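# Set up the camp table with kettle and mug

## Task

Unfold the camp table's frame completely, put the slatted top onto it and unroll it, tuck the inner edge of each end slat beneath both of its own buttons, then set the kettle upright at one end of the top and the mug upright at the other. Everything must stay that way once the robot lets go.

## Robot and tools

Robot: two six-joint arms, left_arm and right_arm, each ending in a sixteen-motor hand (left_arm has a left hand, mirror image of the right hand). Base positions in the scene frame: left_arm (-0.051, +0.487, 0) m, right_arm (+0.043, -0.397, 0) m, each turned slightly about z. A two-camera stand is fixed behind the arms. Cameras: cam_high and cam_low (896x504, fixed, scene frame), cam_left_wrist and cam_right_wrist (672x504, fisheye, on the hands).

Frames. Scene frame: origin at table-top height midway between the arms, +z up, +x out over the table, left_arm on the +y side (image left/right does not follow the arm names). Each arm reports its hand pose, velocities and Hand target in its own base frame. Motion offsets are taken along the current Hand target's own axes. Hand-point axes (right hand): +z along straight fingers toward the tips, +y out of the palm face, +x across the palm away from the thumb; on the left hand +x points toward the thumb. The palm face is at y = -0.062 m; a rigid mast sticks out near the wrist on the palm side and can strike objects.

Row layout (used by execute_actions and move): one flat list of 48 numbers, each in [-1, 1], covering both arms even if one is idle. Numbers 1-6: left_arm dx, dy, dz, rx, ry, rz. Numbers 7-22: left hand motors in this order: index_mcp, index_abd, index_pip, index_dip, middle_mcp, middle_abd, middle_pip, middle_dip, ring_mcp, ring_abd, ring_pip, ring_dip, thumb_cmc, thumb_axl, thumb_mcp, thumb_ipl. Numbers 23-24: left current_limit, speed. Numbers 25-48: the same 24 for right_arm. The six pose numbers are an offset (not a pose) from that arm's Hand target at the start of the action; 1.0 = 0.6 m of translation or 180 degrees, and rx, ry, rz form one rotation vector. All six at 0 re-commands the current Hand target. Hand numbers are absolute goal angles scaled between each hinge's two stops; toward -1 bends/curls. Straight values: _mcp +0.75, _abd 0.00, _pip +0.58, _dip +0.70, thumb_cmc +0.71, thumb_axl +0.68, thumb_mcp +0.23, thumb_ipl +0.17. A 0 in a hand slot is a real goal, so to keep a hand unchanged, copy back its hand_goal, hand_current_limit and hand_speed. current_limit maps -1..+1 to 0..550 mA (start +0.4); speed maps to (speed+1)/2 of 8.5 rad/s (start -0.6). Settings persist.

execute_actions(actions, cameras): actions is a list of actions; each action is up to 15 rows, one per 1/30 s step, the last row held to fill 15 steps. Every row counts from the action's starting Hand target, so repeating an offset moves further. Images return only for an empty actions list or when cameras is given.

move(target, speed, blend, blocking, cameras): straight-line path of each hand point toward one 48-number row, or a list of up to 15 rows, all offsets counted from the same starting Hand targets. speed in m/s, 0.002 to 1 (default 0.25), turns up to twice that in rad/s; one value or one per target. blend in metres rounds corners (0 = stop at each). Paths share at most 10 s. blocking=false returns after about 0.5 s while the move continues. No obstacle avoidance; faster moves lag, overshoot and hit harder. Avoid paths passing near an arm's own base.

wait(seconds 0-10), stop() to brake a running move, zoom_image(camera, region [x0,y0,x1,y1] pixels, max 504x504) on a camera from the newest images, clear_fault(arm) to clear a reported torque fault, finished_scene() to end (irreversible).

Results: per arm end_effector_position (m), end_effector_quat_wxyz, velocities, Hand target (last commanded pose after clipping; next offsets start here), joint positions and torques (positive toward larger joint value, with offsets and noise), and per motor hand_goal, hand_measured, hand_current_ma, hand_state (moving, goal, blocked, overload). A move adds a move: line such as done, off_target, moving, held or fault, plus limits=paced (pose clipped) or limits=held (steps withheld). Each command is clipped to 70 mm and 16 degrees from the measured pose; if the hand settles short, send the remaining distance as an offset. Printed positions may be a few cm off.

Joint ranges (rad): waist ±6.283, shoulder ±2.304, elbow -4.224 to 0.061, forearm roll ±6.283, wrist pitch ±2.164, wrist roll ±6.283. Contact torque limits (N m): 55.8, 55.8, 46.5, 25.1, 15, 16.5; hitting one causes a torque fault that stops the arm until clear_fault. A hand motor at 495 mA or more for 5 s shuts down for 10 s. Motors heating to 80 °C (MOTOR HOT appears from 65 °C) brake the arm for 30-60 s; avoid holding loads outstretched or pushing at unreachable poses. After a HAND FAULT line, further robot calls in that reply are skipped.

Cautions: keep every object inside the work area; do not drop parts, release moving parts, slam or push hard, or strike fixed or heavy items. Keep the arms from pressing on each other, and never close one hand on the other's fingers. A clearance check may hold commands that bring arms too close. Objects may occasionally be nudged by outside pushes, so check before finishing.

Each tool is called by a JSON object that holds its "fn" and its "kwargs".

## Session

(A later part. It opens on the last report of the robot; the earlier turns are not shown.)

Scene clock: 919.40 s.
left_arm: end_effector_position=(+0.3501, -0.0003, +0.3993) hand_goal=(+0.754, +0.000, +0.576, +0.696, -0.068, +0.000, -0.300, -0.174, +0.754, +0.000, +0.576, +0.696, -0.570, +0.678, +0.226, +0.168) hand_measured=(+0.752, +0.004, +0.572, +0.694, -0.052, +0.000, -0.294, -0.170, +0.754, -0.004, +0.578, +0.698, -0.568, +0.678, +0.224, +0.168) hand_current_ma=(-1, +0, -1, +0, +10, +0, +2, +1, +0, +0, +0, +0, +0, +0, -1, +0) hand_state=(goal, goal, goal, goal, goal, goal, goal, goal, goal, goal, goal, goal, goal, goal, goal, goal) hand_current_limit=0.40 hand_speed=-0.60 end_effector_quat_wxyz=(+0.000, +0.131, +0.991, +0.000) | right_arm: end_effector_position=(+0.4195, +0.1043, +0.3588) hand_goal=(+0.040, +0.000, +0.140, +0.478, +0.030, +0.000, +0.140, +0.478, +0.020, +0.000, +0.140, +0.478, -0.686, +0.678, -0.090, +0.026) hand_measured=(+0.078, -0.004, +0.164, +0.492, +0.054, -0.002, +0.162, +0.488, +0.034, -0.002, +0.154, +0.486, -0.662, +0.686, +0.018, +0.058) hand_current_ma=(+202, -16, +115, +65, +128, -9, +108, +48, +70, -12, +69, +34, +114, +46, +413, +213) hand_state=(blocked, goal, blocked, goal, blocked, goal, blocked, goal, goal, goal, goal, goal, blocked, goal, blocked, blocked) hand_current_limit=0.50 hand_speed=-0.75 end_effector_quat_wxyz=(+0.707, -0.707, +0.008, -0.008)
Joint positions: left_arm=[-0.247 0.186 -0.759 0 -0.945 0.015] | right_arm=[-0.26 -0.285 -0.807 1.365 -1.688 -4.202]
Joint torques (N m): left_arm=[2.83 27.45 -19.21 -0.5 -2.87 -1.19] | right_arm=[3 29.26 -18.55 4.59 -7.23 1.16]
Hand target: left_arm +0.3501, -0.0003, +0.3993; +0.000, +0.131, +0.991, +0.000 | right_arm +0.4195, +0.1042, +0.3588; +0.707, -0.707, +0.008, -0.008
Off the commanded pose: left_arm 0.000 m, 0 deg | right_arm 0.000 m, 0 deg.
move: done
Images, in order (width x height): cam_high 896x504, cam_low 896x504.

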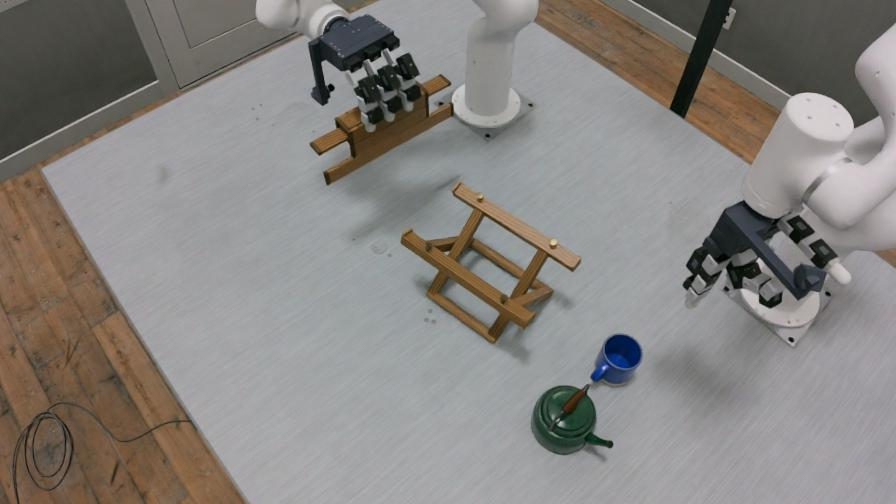

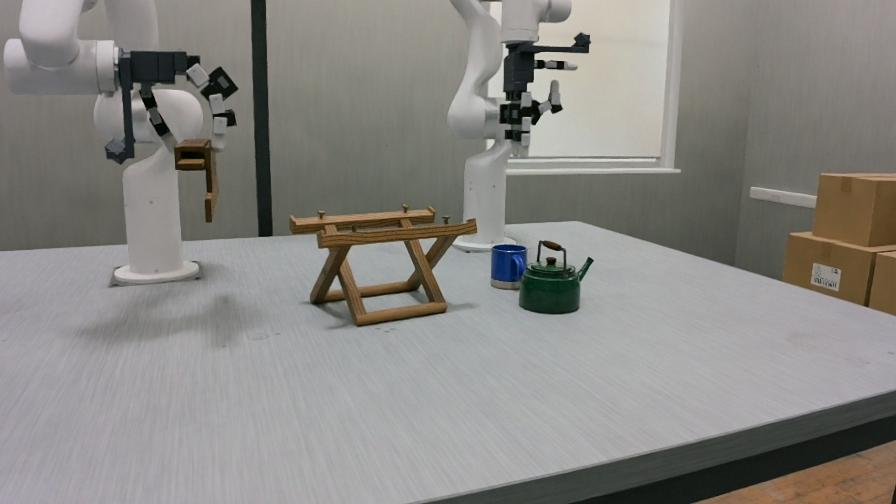

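{"fn": "zoom_image", "kwargs": {"camera": "cam_high", "region": [320, 120, 400, 190]}}

{"fn": "zoom_image", "kwargs": {"camera": "cam_high", "region": [390, 70, 460, 140]}}

{"fn": "zoom_image", "kwargs": {"camera": "cam_low", "region": [165, 130, 235, 230]}}

Scaled by 6.300 from the camera's 896x504 image, which has a finer 1280x720 frame.

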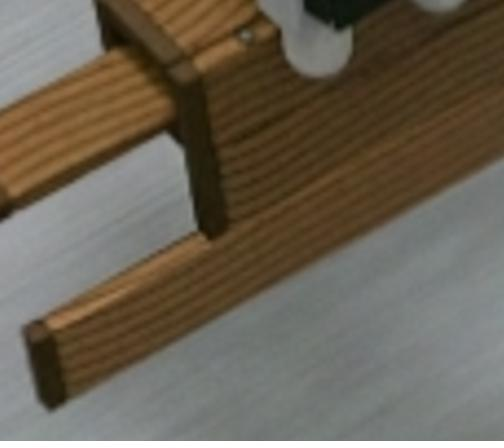

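Scaled by 7.200 from the camera's 896x504 image, which has a finer 1280x720 frame.

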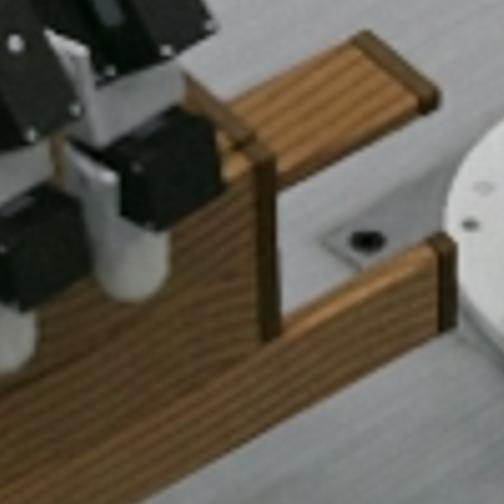

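Scaled by 5.040 from the camera's 896x504 image, which has a finer 1280x720 frame.

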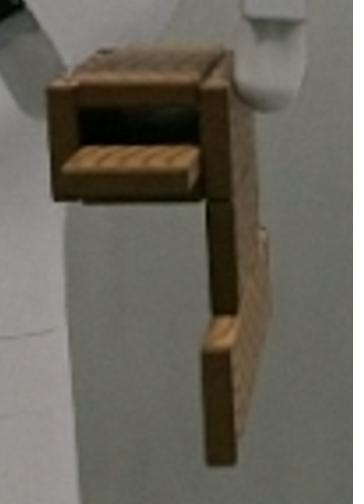

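{"fn": "move", "kwargs": {"target": [0,0,0,0,0,0,0.754,0,0.576,0.696,-0.068,0,-0.3,-0.174,0.754,0,0.576,0.696,-0.571,0.678,0.226,0.168,0.4,-0.6, 0.046,0,0.278,0,-0.0589,0,0.04,0,0.139,0.478,0.03,0,0.139,0.478,0.02,0,0.139,0.478,-0.686,0.678,-0.09,0.025,0.5,-0.75], "speed": 0.06, "cameras": ["cam_high","cam_low"]}}

{"fn": "zoom_image", "kwargs": {"camera": "cam_low", "region": [220, 100, 480, 330]}}

{"fn": "zoom_image", "kwargs": {"camera": "cam_high", "region": [370, 80, 550, 280]}}

Scene clock: 1026.70 s.
left_arm: end_effector_position=(+0.3501, -0.0003, +0.3993) hand_goal=(+0.754, +0.000, +0.576, +0.696, -0.068, +0.000, -0.300, -0.174, +0.754, +0.000, +0.576, +0.696, -0.570, +0.678, +0.226, +0.168) hand_measured=(+0.752, +0.004, +0.572, +0.694, -0.052, +0.000, -0.294, -0.170, +0.754, -0.004, +0.578, +0.698, -0.568, +0.678, +0.224, +0.168) hand_current_ma=(-1, +0, -1, +0, +10, +0, +2, +1, +0, +0, +0, +0, +0, +0, -1, +0) hand_state=(goal, goal, goal, goal, goal, goal, goal, goal, goal, goal, goal, goal, goal, goal, goal, goal) hand_current_limit=0.40 hand_speed=-0.60 end_effector_quat_wxyz=(+0.000, +0.131, +0.991, +0.000) | right_arm: end_effector_position=(+0.4510, +0.2703, +0.3588) hand_goal=(+0.040, +0.000, +0.140, +0.478, +0.030, +0.000, +0.140, +0.478, +0.020, +0.000, +0.140, +0.478, -0.686, +0.678, -0.090, +0.026) hand_measured=(+0.078, -0.004, +0.164, +0.492, +0.054, -0.002, +0.162, +0.488, +0.034, -0.002, +0.154, +0.486, -0.662, +0.686, +0.018, +0.058) hand_current_ma=(+202, -16, +115, +65, +127, -9, +108, +48, +70, -12, +69, +34, +114, +46, +413, +213) hand_state=(blocked, goal, blocked, goal, blocked, goal, blocked, goal, goal, goal, goal, goal, blocked, goal, blocked, blocked) hand_current_limit=0.50 hand_speed=-0.75 end_effector_quat_wxyz=(+0.705, -0.705, -0.057, +0.057)
Joint positions: left_arm=[-0.247 0.186 -0.759 0 -0.945 0.015] | right_arm=[0.111 -0.411 -0.981 1.528 -1.598 -4.143]
Joint torques (N m): left_arm=[3.63 28.56 -20.14 -0.7 -2.68 -1.1] | right_arm=[5.88 19.07 -18.81 3.96 0.57 1.01]
Hand target: left_arm +0.3501, -0.0003, +0.3993; +0.000, +0.131, +0.991, +0.000 | right_arm +0.4510, +0.2704, +0.3588; +0.705, -0.705, -0.057, +0.057
Off the commanded pose: left_arm 0.000 m, 0 deg | right_arm 0.000 m, 0 deg.
move: done
Images, in order (width x height): cam_high 896x504, cam_low 896x504.

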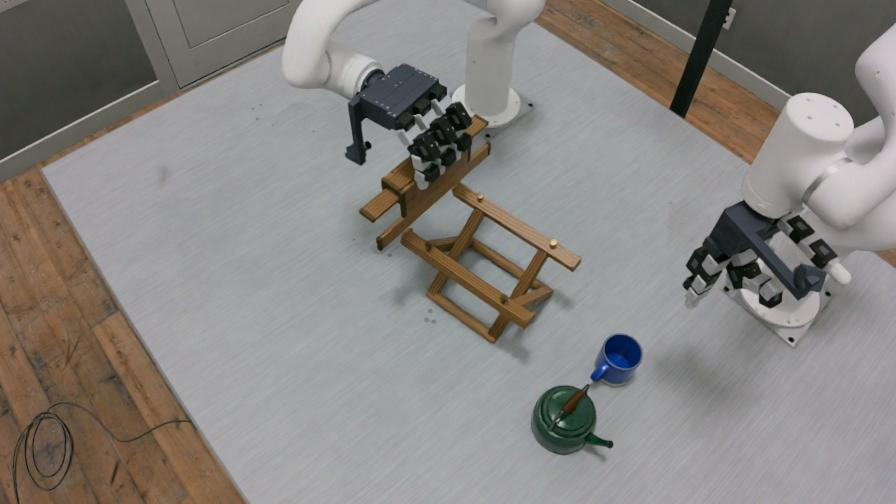

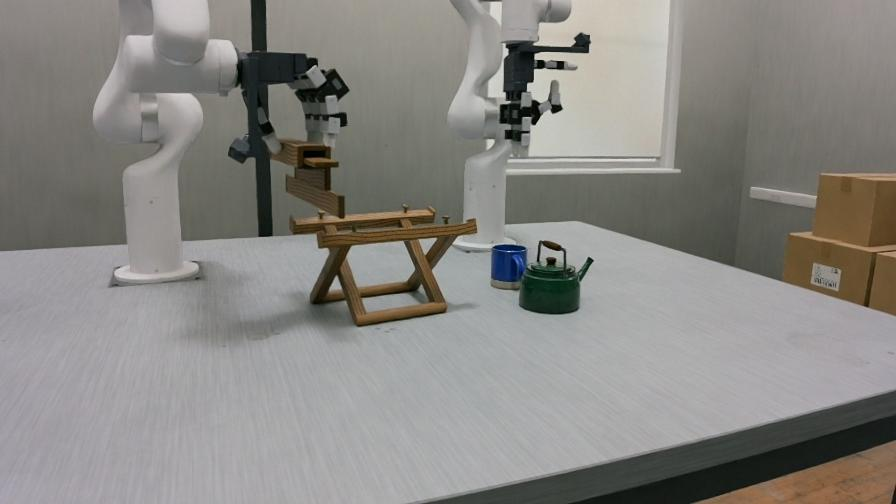

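Scaled by 1.938 from the camera's 896x504 image, which has a finer 1280x720 frame.

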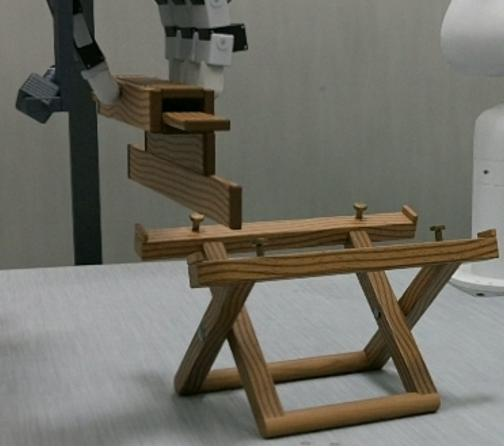

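Scaled by 2.520 from the camera's 896x504 image, which has a finer 1280x720 frame.

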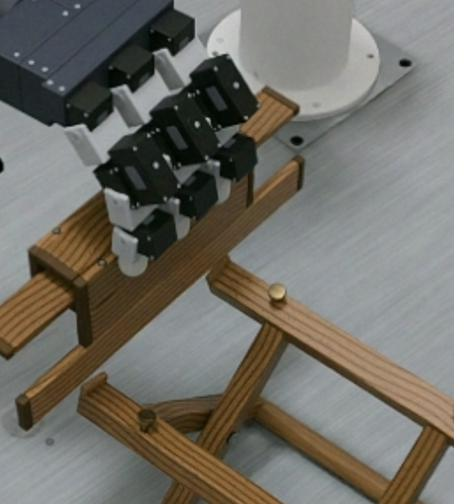

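{"fn": "zoom_image", "kwargs": {"camera": "cam_high", "region": [385, 215, 465, 275]}}

{"fn": "zoom_image", "kwargs": {"camera": "cam_high", "region": [440, 170, 520, 230]}}

{"fn": "zoom_image", "kwargs": {"camera": "cam_low", "region": [280, 160, 400, 250]}}

Scaled by 6.300 from the camera's 896x504 image, which has a finer 1280x720 frame.

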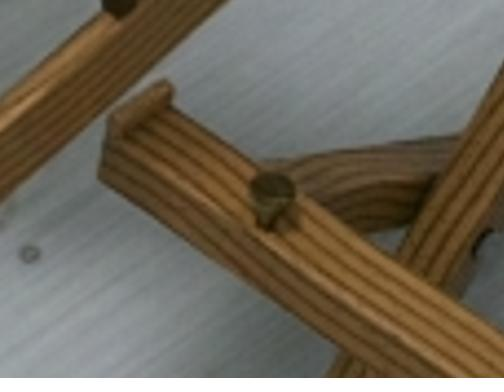

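Scaled by 6.300 from the camera's 896x504 image, which has a finer 1280x720 frame.

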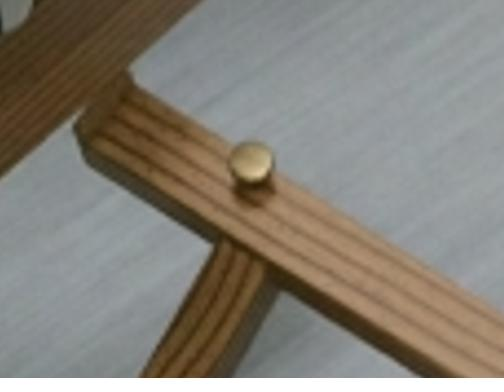

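Scaled by 4.200 from the camera's 896x504 image, which has a finer 1280x720 frame.

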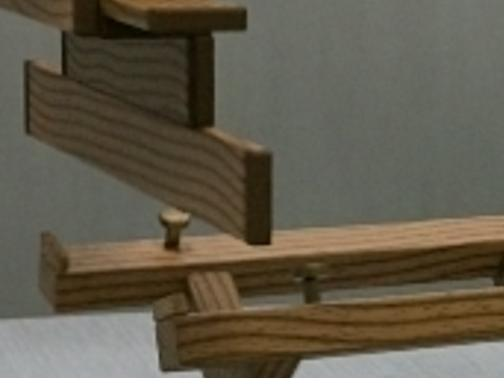

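{"fn": "move", "kwargs": {"target": [0,0,0,0,0,0,0.754,0,0.576,0.696,-0.068,0,-0.3,-0.174,0.754,0,0.576,0.696,-0.571,0.678,0.226,0.168,0.4,-0.6, 0,0.0600,0.0033,0,-0.0064,0,0.04,0,0.139,0.478,0.03,0,0.139,0.478,0.02,0,0.139,0.478,-0.686,0.678,-0.09,0.025,0.5,-0.75], "speed": 0.05, "cameras": ["cam_high","cam_low"]}}

{"fn": "zoom_image", "kwargs": {"camera": "cam_low", "region": [260, 130, 400, 260]}}

{"fn": "zoom_image", "kwargs": {"camera": "cam_high", "region": [370, 120, 510, 270]}}

Scene clock: 1067.83 s.
left_arm: end_effector_position=(+0.3501, -0.0003, +0.3993) hand_goal=(+0.754, +0.000, +0.576, +0.696, -0.068, +0.000, -0.300, -0.174, +0.754, +0.000, +0.576, +0.696, -0.570, +0.678, +0.226, +0.168) hand_measured=(+0.752, +0.004, +0.572, +0.694, -0.052, +0.000, -0.294, -0.170, +0.754, -0.004, +0.578, +0.698, -0.568, +0.678, +0.224, +0.168) hand_current_ma=(-1, +0, -1, +0, +10, +0, +2, +1, +0, +0, +0, +0, +0, +0, -1, +0) hand_state=(goal, goal, goal, goal, goal, goal, goal, goal, goal, goal, goal, goal, goal, goal, goal, goal) hand_current_limit=0.40 hand_speed=-0.60 end_effector_quat_wxyz=(+0.000, +0.131, +0.991, +0.000) | right_arm: end_effector_position=(+0.4506, +0.2723, +0.3228) hand_goal=(+0.040, +0.000, +0.140, +0.478, +0.030, +0.000, +0.140, +0.478, +0.020, +0.000, +0.140, +0.478, -0.686, +0.678, -0.090, +0.026) hand_measured=(+0.078, -0.004, +0.164, +0.492, +0.054, -0.002, +0.162, +0.488, +0.034, -0.002, +0.154, +0.486, -0.662, +0.686, +0.018, +0.058) hand_current_ma=(+202, -16, +115, +65, +127, -9, +108, +48, +70, -12, +69, +34, +114, +46, +413, +213) hand_state=(blocked, goal, blocked, goal, blocked, goal, blocked, goal, goal, goal, goal, goal, blocked, goal, blocked, blocked) hand_current_limit=0.50 hand_speed=-0.75 end_effector_quat_wxyz=(+0.704, -0.704, -0.064, +0.064)
Joint positions: left_arm=[-0.247 0.186 -0.759 0 -0.945 0.015] | right_arm=[0.117 -0.481 -0.981 1.514 -1.602 -4.213]
Joint torques (N m): left_arm=[0.5 26.58 -19.56 -0.89 -2.88 -1.2] | right_arm=[5.78 20.07 -18.6 -0.87 -7.33 -1.17]
Hand target: left_arm +0.3501, -0.0003, +0.3993; +0.000, +0.131, +0.991, +0.000 | right_arm +0.4506, +0.2723, +0.3228; +0.704, -0.704, -0.064, +0.064
Off the commanded pose: left_arm 0.000 m, 0 deg | right_arm 0.000 m, 0 deg.
move: done
Images, in order (width x height): cam_high 896x504, cam_low 896x504.

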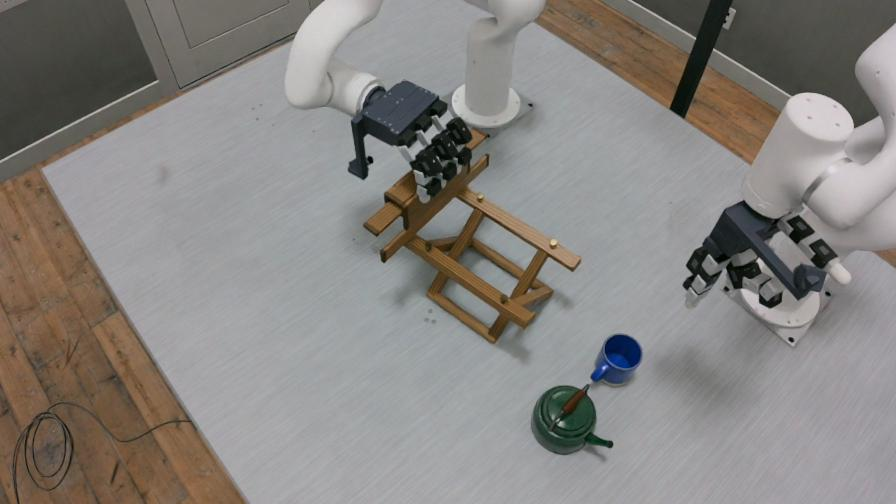

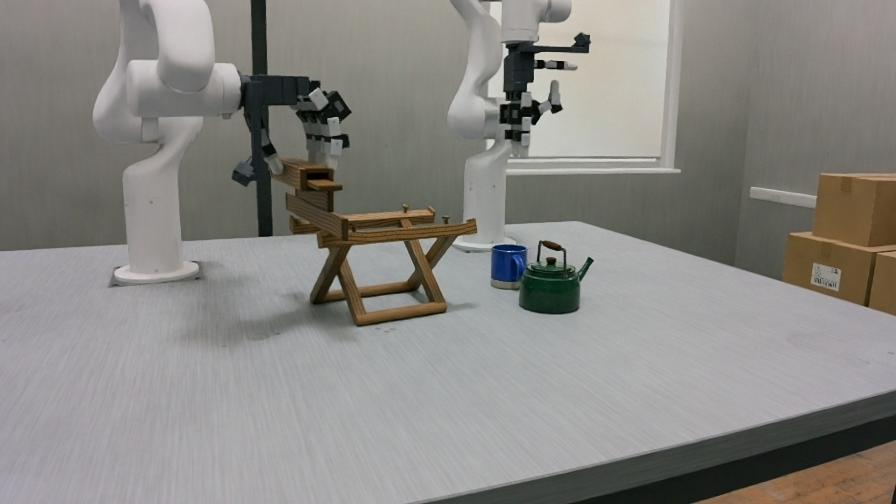

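Scaled by 3.600 from the camera's 896x504 image, which has a finer 1280x720 frame.

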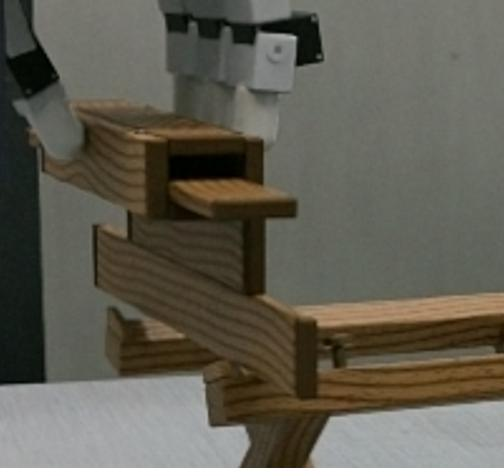

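Scaled by 3.360 from the camera's 896x504 image, which has a finer 1280x720 frame.

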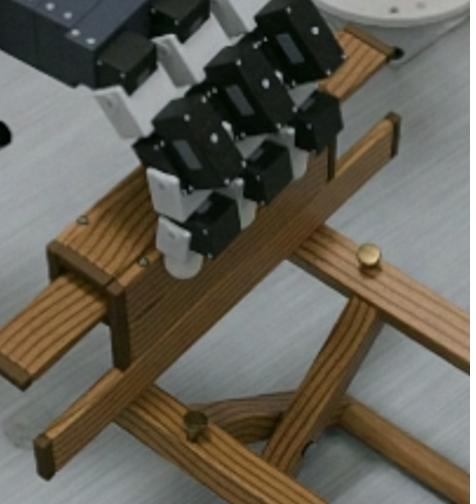

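{"fn": "move", "kwargs": {"target": [[0,0,0,0,0,0,0.754,0,0.576,0.696,-0.068,0,-0.3,-0.174,0.754,0,0.576,0.696,-0.571,0.678,0.226,0.168,0.4,-0.6, 0,0.012,0,0,0,0,0.04,0,0.139,0.478,0.03,0,0.139,0.478,0.02,0,0.139,0.478,-0.686,0.678,-0.09,0.025,0.5,-0.75],[0,0,0,0,0,0,0.754,0,0.576,0.696,-0.068,0,-0.3,-0.174,0.754,0,0.576,0.696,-0.571,0.678,0.226,0.168,0.4,-0.6, 0.0016,0.0185,0.02,0,0,0,0.04,0,0.139,0.478,0.03,0,0.139,0.478,0.02,0,0.139,0.478,-0.686,0.678,-0.09,0.025,0.5,-0.75]], "speed": 0.03, "cameras": ["cam_high","cam_low"]}}

{"fn": "zoom_image", "kwargs": {"camera": "cam_low", "region": [260, 130, 400, 260]}}

{"fn": "zoom_image", "kwargs": {"camera": "cam_high", "region": [370, 120, 510, 270]}}

Scene clock: 1081.13 s.
left_arm: end_effector_position=(+0.3501, -0.0003, +0.3993) hand_goal=(+0.754, +0.000, +0.576, +0.696, -0.068, +0.000, -0.300, -0.174, +0.754, +0.000, +0.576, +0.696, -0.570, +0.678, +0.226, +0.168) hand_measured=(+0.752, +0.004, +0.572, +0.694, -0.052, +0.000, -0.294, -0.170, +0.754, -0.004, +0.578, +0.698, -0.568, +0.678, +0.224, +0.168) hand_current_ma=(-1, +0, -1, +0, +10, +0, +2, +1, +0, +0, +0, +0, +0, +0, -1, +0) hand_state=(goal, goal, goal, goal, goal, goal, goal, goal, goal, goal, goal, goal, goal, goal, goal, goal) hand_current_limit=0.40 hand_speed=-0.60 end_effector_quat_wxyz=(+0.000, +0.131, +0.991, +0.000) | right_arm: end_effector_position=(+0.4493, +0.2843, +0.3116) hand_goal=(+0.040, +0.000, +0.140, +0.478, +0.030, +0.000, +0.140, +0.478, +0.020, +0.000, +0.140, +0.478, -0.686, +0.678, -0.090, +0.026) hand_measured=(+0.078, -0.004, +0.164, +0.492, +0.054, -0.002, +0.162, +0.488, +0.034, -0.002, +0.154, +0.486, -0.662, +0.686, +0.018, +0.058) hand_current_ma=(+202, -16, +118, +67, +127, -9, +108, +48, +70, -12, +62, +34, +114, +46, +413, +213) hand_state=(blocked, goal, blocked, goal, blocked, goal, blocked, goal, goal, goal, goal, goal, blocked, goal, blocked, blocked) hand_current_limit=0.50 hand_speed=-0.75 end_effector_quat_wxyz=(+0.704, -0.704, -0.064, +0.064)
Joint positions: left_arm=[-0.247 0.186 -0.759 0 -0.945 0.015] | right_arm=[0.14 -0.501 -0.979 1.534 -1.59 -4.235]
Joint torques (N m): left_arm=[2.63 28.11 -19.91 -1.04 -2.88 -1.34] | right_arm=[4.14 18.6 -17.77 3.52 0.6 -1.03]
Hand target: left_arm +0.3501, -0.0003, +0.3993; +0.000, +0.131, +0.991, +0.000 | right_arm +0.4494, +0.2843, +0.3117; +0.704, -0.704, -0.064, +0.064
Off the commanded pose: left_arm 0.000 m, 0 deg | right_arm 0.000 m, 0 deg.
move: done
Images, in order (width x height): cam_high 896x504, cam_low 896x504.

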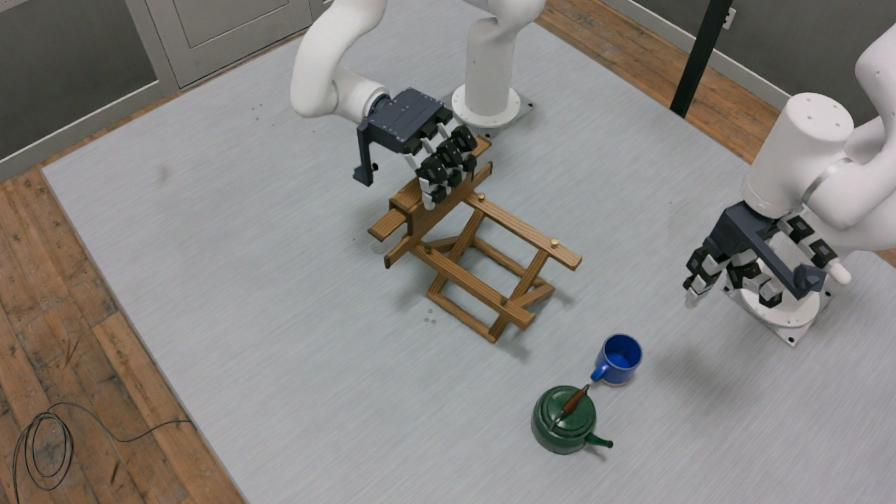

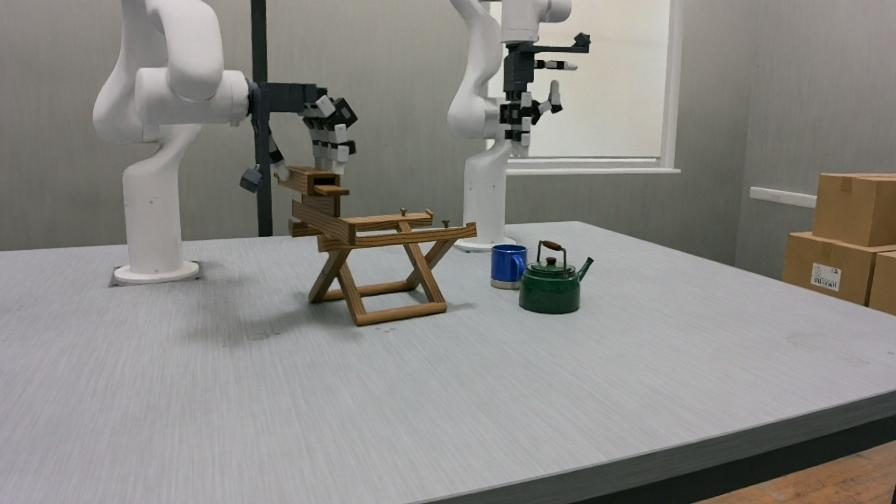

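Scaled by 3.600 from the camera's 896x504 image, which has a finer 1280x720 frame.

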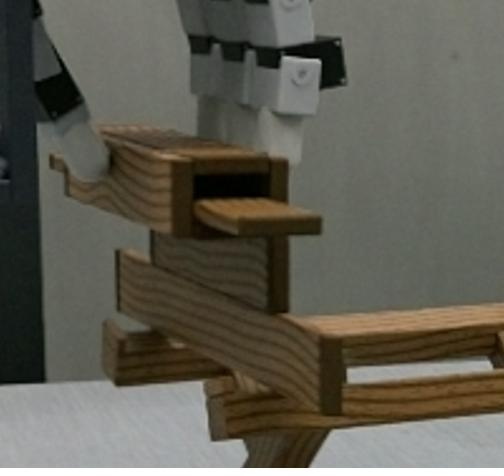

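Scaled by 3.360 from the camera's 896x504 image, which has a finer 1280x720 frame.

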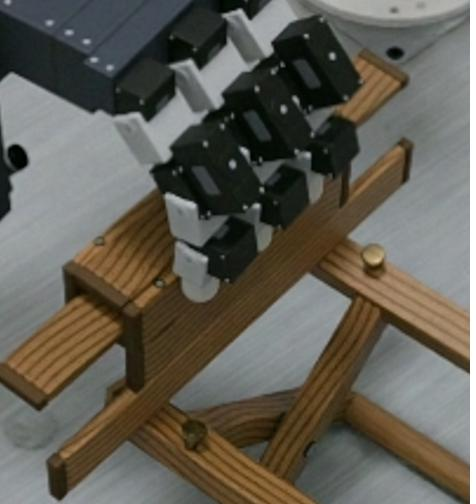

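{"fn": "move", "kwargs": {"target": [[0,0,0,0,0,0,0.754,0,0.576,0.696,-0.068,0,-0.3,-0.174,0.754,0,0.576,0.696,-0.571,0.678,0.226,0.168,0.4,-0.6, -0.0016,-0.01,-0.02,0,0,0,0.04,0,0.139,0.478,0.03,0,0.139,0.478,0.02,0,0.139,0.478,-0.686,0.678,-0.09,0.025,0.5,-0.75],[0,0,0,0,0,0,0.754,0,0.576,0.696,-0.068,0,-0.3,-0.174,0.754,0,0.576,0.696,-0.571,0.678,0.226,0.168,0.4,-0.6, -0.0016,0.0067,-0.02,0,0,0,0.04,0,0.139,0.478,0.03,0,0.139,0.478,0.02,0,0.139,0.478,-0.686,0.678,-0.09,0.025,0.5,-0.75]], "speed": 0.03, "cameras": ["cam_high","cam_low"]}}

{"fn": "zoom_image", "kwargs": {"camera": "cam_low", "region": [260, 130, 400, 260]}}

{"fn": "zoom_image", "kwargs": {"camera": "cam_high", "region": [370, 120, 510, 270]}}

Scene clock: 1089.63 s.
left_arm: end_effector_position=(+0.3501, -0.0003, +0.3993) hand_goal=(+0.754, +0.000, +0.576, +0.696, -0.068, +0.000, -0.300, -0.174, +0.754, +0.000, +0.576, +0.696, -0.570, +0.678, +0.226, +0.168) hand_measured=(+0.752, +0.004, +0.572, +0.694, -0.052, +0.000, -0.294, -0.170, +0.754, -0.004, +0.578, +0.698, -0.568, +0.678, +0.224, +0.168) hand_current_ma=(-1, +0, -1, +0, +10, +0, +2, +1, +0, +0, +0, +0, +0, +0, -1, +0) hand_state=(goal, goal, goal, goal, goal, goal, goal, goal, goal, goal, goal, goal, goal, goal, goal, goal) hand_current_limit=0.40 hand_speed=-0.60 end_effector_quat_wxyz=(+0.000, +0.131, +0.991, +0.000) | right_arm: end_effector_position=(+0.4506, +0.2723, +0.3077) hand_goal=(+0.040, +0.000, +0.140, +0.478, +0.030, +0.000, +0.140, +0.478, +0.020, +0.000, +0.140, +0.478, -0.686, +0.678, -0.090, +0.026) hand_measured=(+0.078, -0.004, +0.164, +0.492, +0.054, -0.002, +0.162, +0.488, +0.034, -0.002, +0.154, +0.486, -0.662, +0.686, +0.018, +0.058) hand_current_ma=(+202, -16, +119, +67, +127, -9, +108, +48, +69, -11, +62, +34, +114, +46, +413, +213) hand_state=(blocked, goal, blocked, goal, blocked, goal, blocked, goal, goal, goal, goal, goal, blocked, goal, blocked, blocked) hand_current_limit=0.50 hand_speed=-0.75 end_effector_quat_wxyz=(+0.704, -0.704, -0.064, +0.064)
Joint positions: left_arm=[-0.247 0.186 -0.759 0 -0.945 0.015] | right_arm=[0.117 -0.508 -0.978 1.513 -1.6 -4.244]
Joint torques (N m): left_arm=[5.09 27.44 -18.53 -1.26 -2.82 -1.15] | right_arm=[-7.54 18.92 -8.32 -1.31 0.66 -1.25]
Hand target: left_arm +0.3501, -0.0003, +0.3993; +0.000, +0.131, +0.991, +0.000 | right_arm +0.4506, +0.2723, +0.3076; +0.704, -0.704, -0.064, +0.064
Off the commanded pose: left_arm 0.000 m, 0 deg | right_arm 0.000 m, 0 deg.
move: done
Images, in order (width x height): cam_high 896x504, cam_low 896x504.

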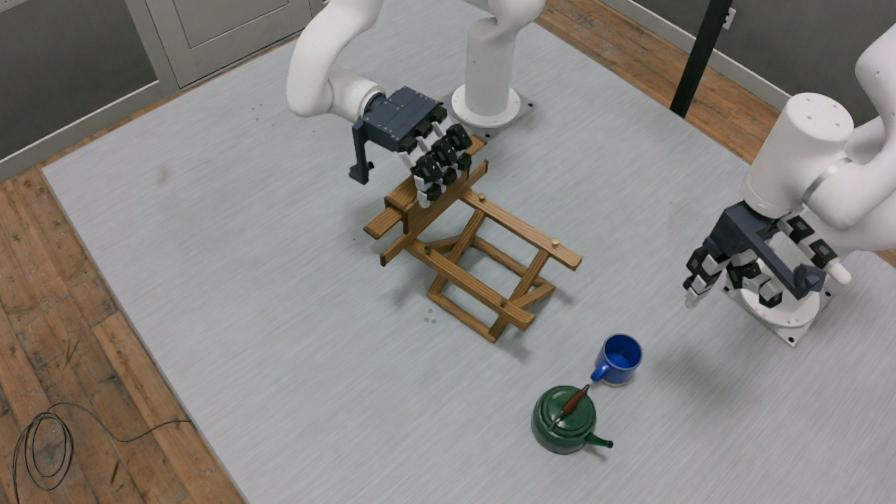

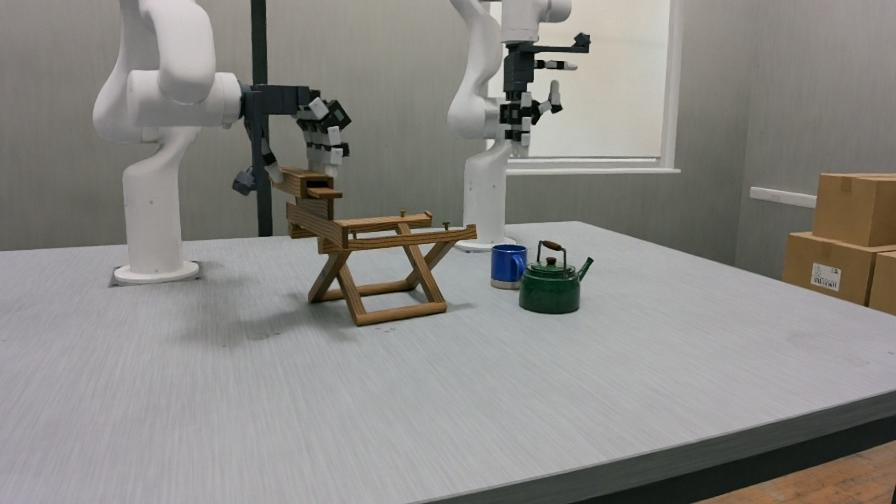

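Scaled by 3.600 from the camera's 896x504 image, which has a finer 1280x720 frame.

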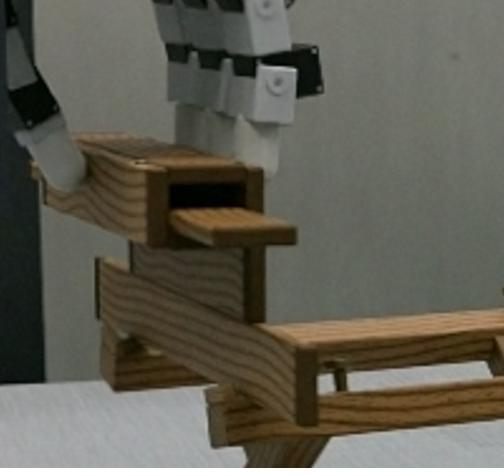

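Scaled by 3.360 from the camera's 896x504 image, which has a finer 1280x720 frame.

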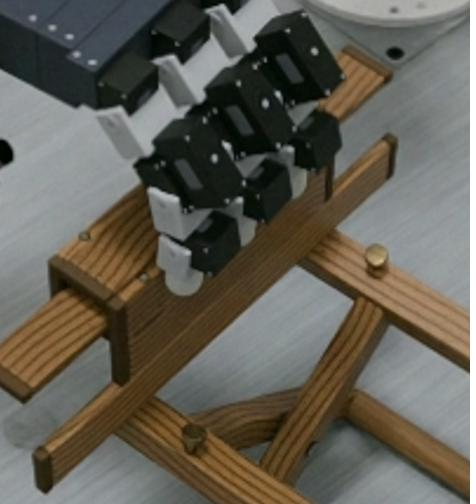

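{"fn": "move", "kwargs": {"target": [[0,0,0,0,0,0,0.754,0,0.576,0.696,-0.068,0,-0.3,-0.174,0.754,0,0.576,0.696,-0.571,0.678,0.226,0.168,0.4,-0.6, 0.0016,0.0033,0.02,0,0,0,0.04,0,0.139,0.478,0.03,0,0.139,0.478,0.02,0,0.139,0.478,-0.686,0.678,-0.09,0.025,0.5,-0.75]], "speed": 0.02, "cameras": ["cam_high","cam_low"]}}

{"fn": "zoom_image", "kwargs": {"camera": "cam_low", "region": [260, 130, 400, 260]}}

{"fn": "zoom_image", "kwargs": {"camera": "cam_high", "region": [370, 120, 510, 270]}}

Scene clock: 1099.17 s.
left_arm: end_effector_position=(+0.3501, -0.0003, +0.3993) hand_goal=(+0.754, +0.000, +0.576, +0.696, -0.068, +0.000, -0.300, -0.174, +0.754, +0.000, +0.576, +0.696, -0.570, +0.678, +0.226, +0.168) hand_measured=(+0.752, +0.004, +0.572, +0.694, -0.052, +0.000, -0.294, -0.170, +0.754, -0.004, +0.578, +0.698, -0.568, +0.678, +0.224, +0.168) hand_current_ma=(-1, +0, -1, +0, +10, +0, +2, +1, +0, +0, +0, +0, +0, +0, -1, +0) hand_state=(goal, goal, goal, goal, goal, goal, goal, goal, goal, goal, goal, goal, goal, goal, goal, goal) hand_current_limit=0.40 hand_speed=-0.60 end_effector_quat_wxyz=(+0.000, +0.131, +0.991, +0.000) | right_arm: end_effector_position=(+0.4494, +0.2843, +0.3057) hand_goal=(+0.040, +0.000, +0.140, +0.478, +0.030, +0.000, +0.140, +0.478, +0.020, +0.000, +0.140, +0.478, -0.686, +0.678, -0.090, +0.026) hand_measured=(+0.078, -0.004, +0.164, +0.492, +0.054, -0.002, +0.162, +0.488, +0.034, -0.002, +0.154, +0.486, -0.662, +0.686, +0.018, +0.058) hand_current_ma=(+202, -16, +119, +68, +127, -9, +108, +48, +67, -11, +62, +34, +114, +46, +413, +213) hand_state=(blocked, goal, blocked, goal, blocked, goal, blocked, goal, goal, goal, goal, goal, blocked, goal, blocked, blocked) hand_current_limit=0.50 hand_speed=-0.75 end_effector_quat_wxyz=(+0.704, -0.704, -0.064, +0.064)
Joint positions: left_arm=[-0.247 0.186 -0.759 0 -0.945 0.015] | right_arm=[0.14 -0.512 -0.978 1.533 -1.59 -4.247]
Joint torques (N m): left_arm=[3.91 27.62 -18.72 -0.74 -2.88 -1.15] | right_arm=[7.5 19.53 -18.17 3.98 0.69 -1.23]
Hand target: left_arm +0.3501, -0.0003, +0.3993; +0.000, +0.131, +0.991, +0.000 | right_arm +0.4494, +0.2843, +0.3057; +0.704, -0.704, -0.064, +0.064
Off the commanded pose: left_arm 0.000 m, 0 deg | right_arm 0.000 m, 0 deg.
move: done
Images, in order (width x height): cam_high 896x504, cam_low 896x504.

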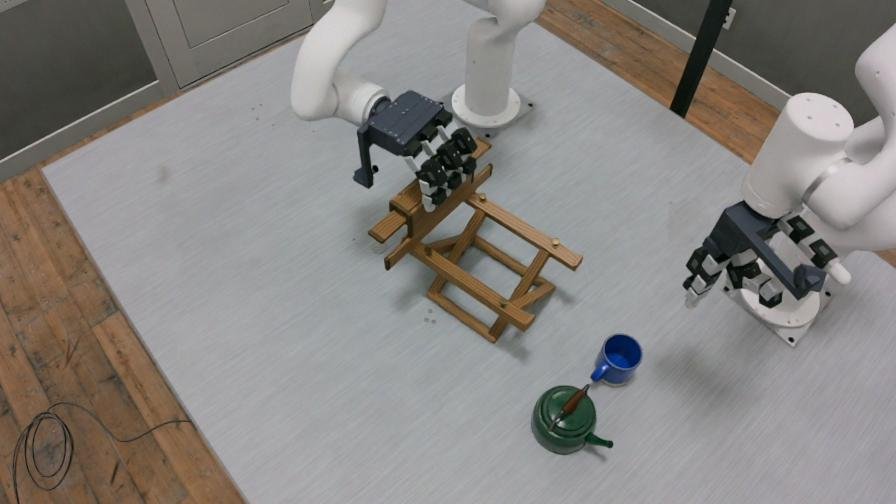

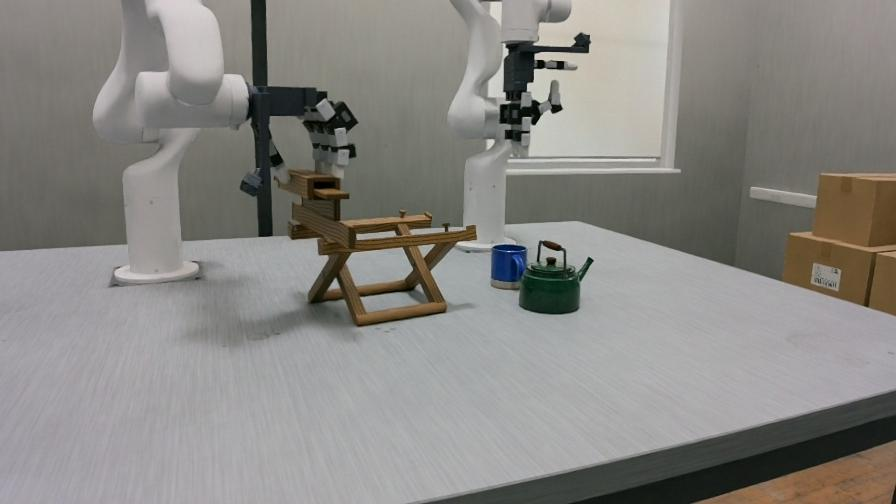

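Scaled by 3.600 from the camera's 896x504 image, which has a finer 1280x720 frame.

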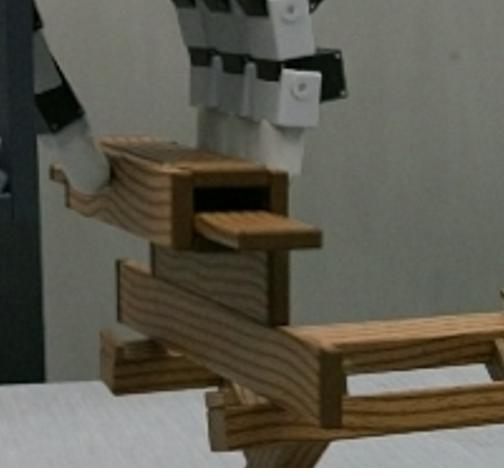

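Scaled by 3.360 from the camera's 896x504 image, which has a finer 1280x720 frame.

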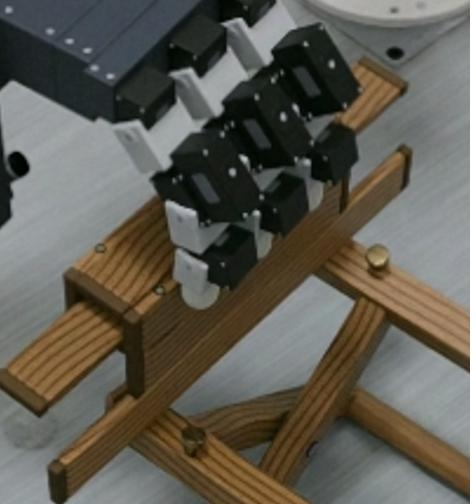

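{"fn": "move", "kwargs": {"target": [[0,0,0,0,0,0,0.754,0,0.576,0.696,-0.068,0,-0.3,-0.174,0.754,0,0.576,0.696,-0.571,0.678,0.226,0.168,0.4,-0.6, 0,-0.033,0,0,0,0,0.04,0,0.139,0.478,0.03,0,0.139,0.478,0.02,0,0.139,0.478,-0.686,0.678,-0.09,0.025,0.5,-0.75],[0,0,0,0,0,0,0.754,0,0.576,0.696,-0.068,0,-0.3,-0.174,0.754,0,0.576,0.696,-0.571,0.678,0.226,0.168,0.4,-0.6, 0.0101,0.018,0.13,-0.194,0,0,0.04,0,0.139,0.478,0.03,0,0.139,0.478,0.02,0,0.139,0.478,-0.686,0.678,-0.09,0.025,0.5,-0.75]], "speed": 0.05, "cameras": ["cam_high","cam_low"]}}

{"fn": "zoom_image", "kwargs": {"camera": "cam_low", "region": [260, 130, 400, 260]}}

{"fn": "zoom_image", "kwargs": {"camera": "cam_high", "region": [370, 120, 510, 270]}}

Scene clock: 1127.47 s.
left_arm: end_effector_position=(+0.3501, -0.0003, +0.3993) hand_goal=(+0.754, +0.000, +0.576, +0.696, -0.068, +0.000, -0.300, -0.174, +0.754, +0.000, +0.576, +0.696, -0.570, +0.678, +0.226, +0.168) hand_measured=(+0.752, +0.004, +0.572, +0.694, -0.052, +0.000, -0.294, -0.170, +0.754, -0.004, +0.578, +0.698, -0.568, +0.678, +0.224, +0.168) hand_current_ma=(-1, +0, -1, +0, +10, +0, +2, +1, +0, +0, +0, +0, +0, +0, -1, +0) hand_state=(goal, goal, goal, goal, goal, goal, goal, goal, goal, goal, goal, goal, goal, goal, goal, goal) hand_current_limit=0.40 hand_speed=-0.60 end_effector_quat_wxyz=(+0.000, +0.131, +0.991, +0.000) | right_arm: end_effector_position=(+0.4413, +0.3621, +0.2949) hand_goal=(+0.040, +0.000, +0.140, +0.478, +0.030, +0.000, +0.140, +0.478, +0.020, +0.000, +0.140, +0.478, -0.686, +0.678, -0.090, +0.026) hand_measured=(+0.042, -0.004, +0.144, +0.482, +0.032, -0.002, +0.144, +0.482, +0.022, -0.002, +0.144, +0.482, -0.682, +0.680, -0.088, +0.028) hand_current_ma=(+7, -13, +20, +15, +7, -9, +23, +15, +8, -11, +19, +16, +18, +17, +11, +14) hand_state=(goal, goal, goal, goal, goal, goal, goal, goal, goal, goal, goal, goal, goal, goal, goal, goal) hand_current_limit=0.50 hand_speed=-0.75 end_effector_quat_wxyz=(-0.460, +0.883, +0.080, -0.042)
Joint positions: left_arm=[-0.247 0.186 -0.759 0 -0.945 0.015] | right_arm=[0.452 -0.406 -1.1 1.326 -0.952 -3.854]
Joint torques (N m): left_arm=[3.74 28.01 -19.75 -0.91 -2.9 -1.07] | right_arm=[5.39 18.24 -19.38 -1.07 2.56 1.06]
Hand target: left_arm +0.3501, -0.0003, +0.3993; +0.000, +0.131, +0.991, +0.000 | right_arm +0.4413, +0.3621, +0.2949; -0.460, +0.883, +0.080, -0.042
Off the commanded pose: left_arm 0.000 m, 0 deg | right_arm 0.000 m, 0 deg.
move: done
Images, in order (width x height): cam_high 896x504, cam_low 896x504.

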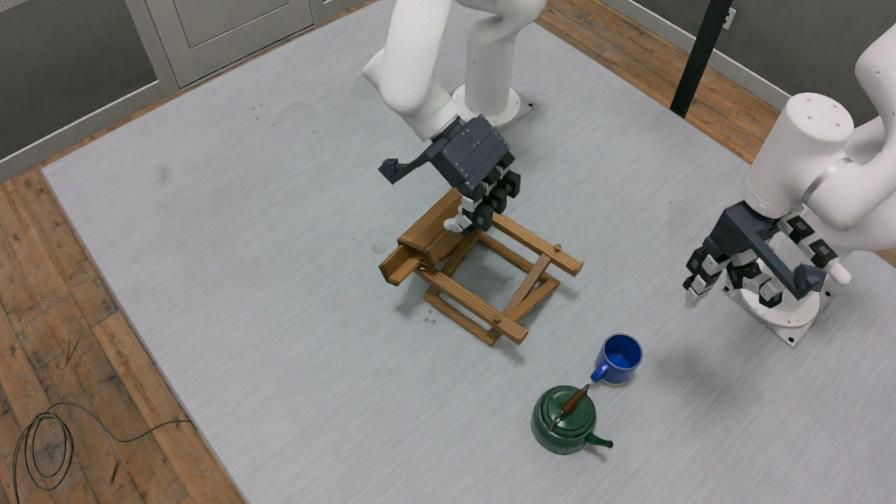

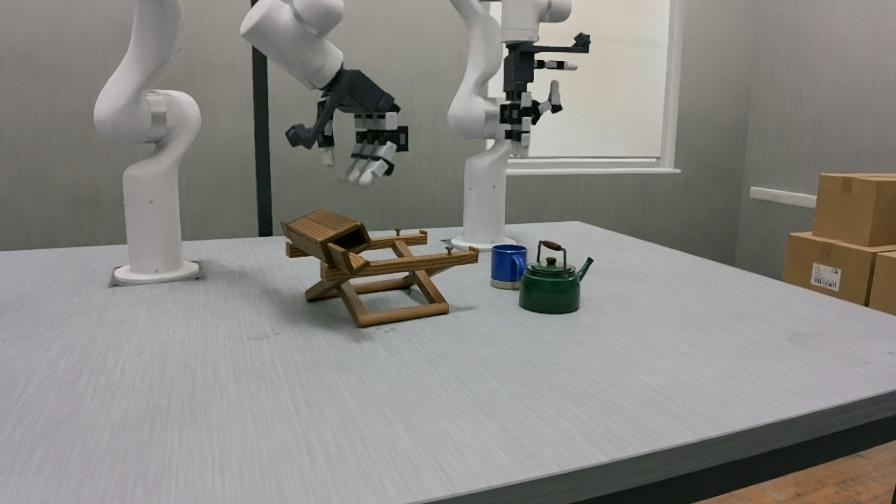

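Scaled by 3.600 from the camera's 896x504 image, which has a finer 1280x720 frame.

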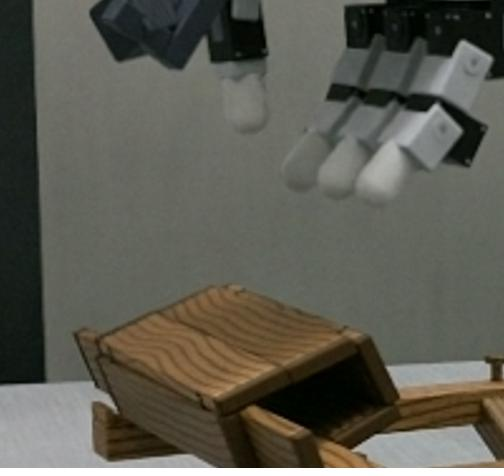

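Scaled by 3.360 from the camera's 896x504 image, which has a finer 1280x720 frame.

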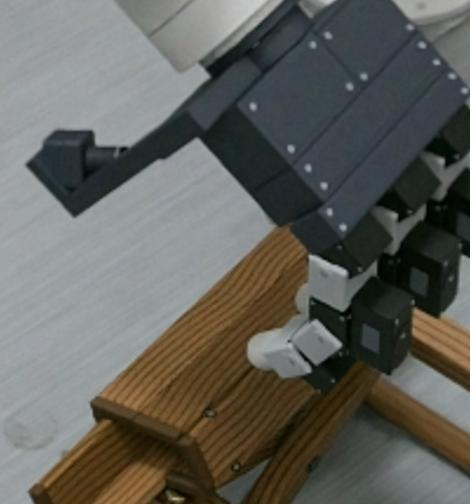

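{"fn": "zoom_image", "kwargs": {"camera": "cam_high", "region": [370, 180, 600, 360]}}

{"fn": "zoom_image", "kwargs": {"camera": "cam_low", "region": [270, 190, 490, 340]}}

Scaled by 2.191 from the camera's 896x504 image, which has a finer 1280x720 frame.

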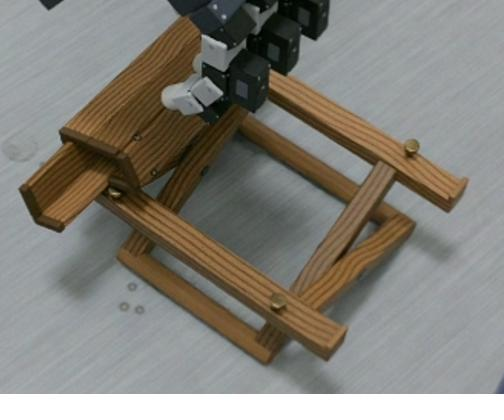

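Scaled by 2.291 from the camera's 896x504 image, which has a finer 1280x720 frame.

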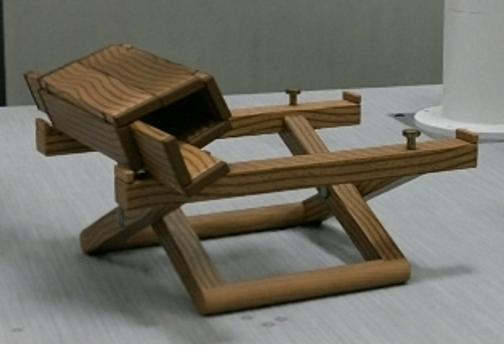

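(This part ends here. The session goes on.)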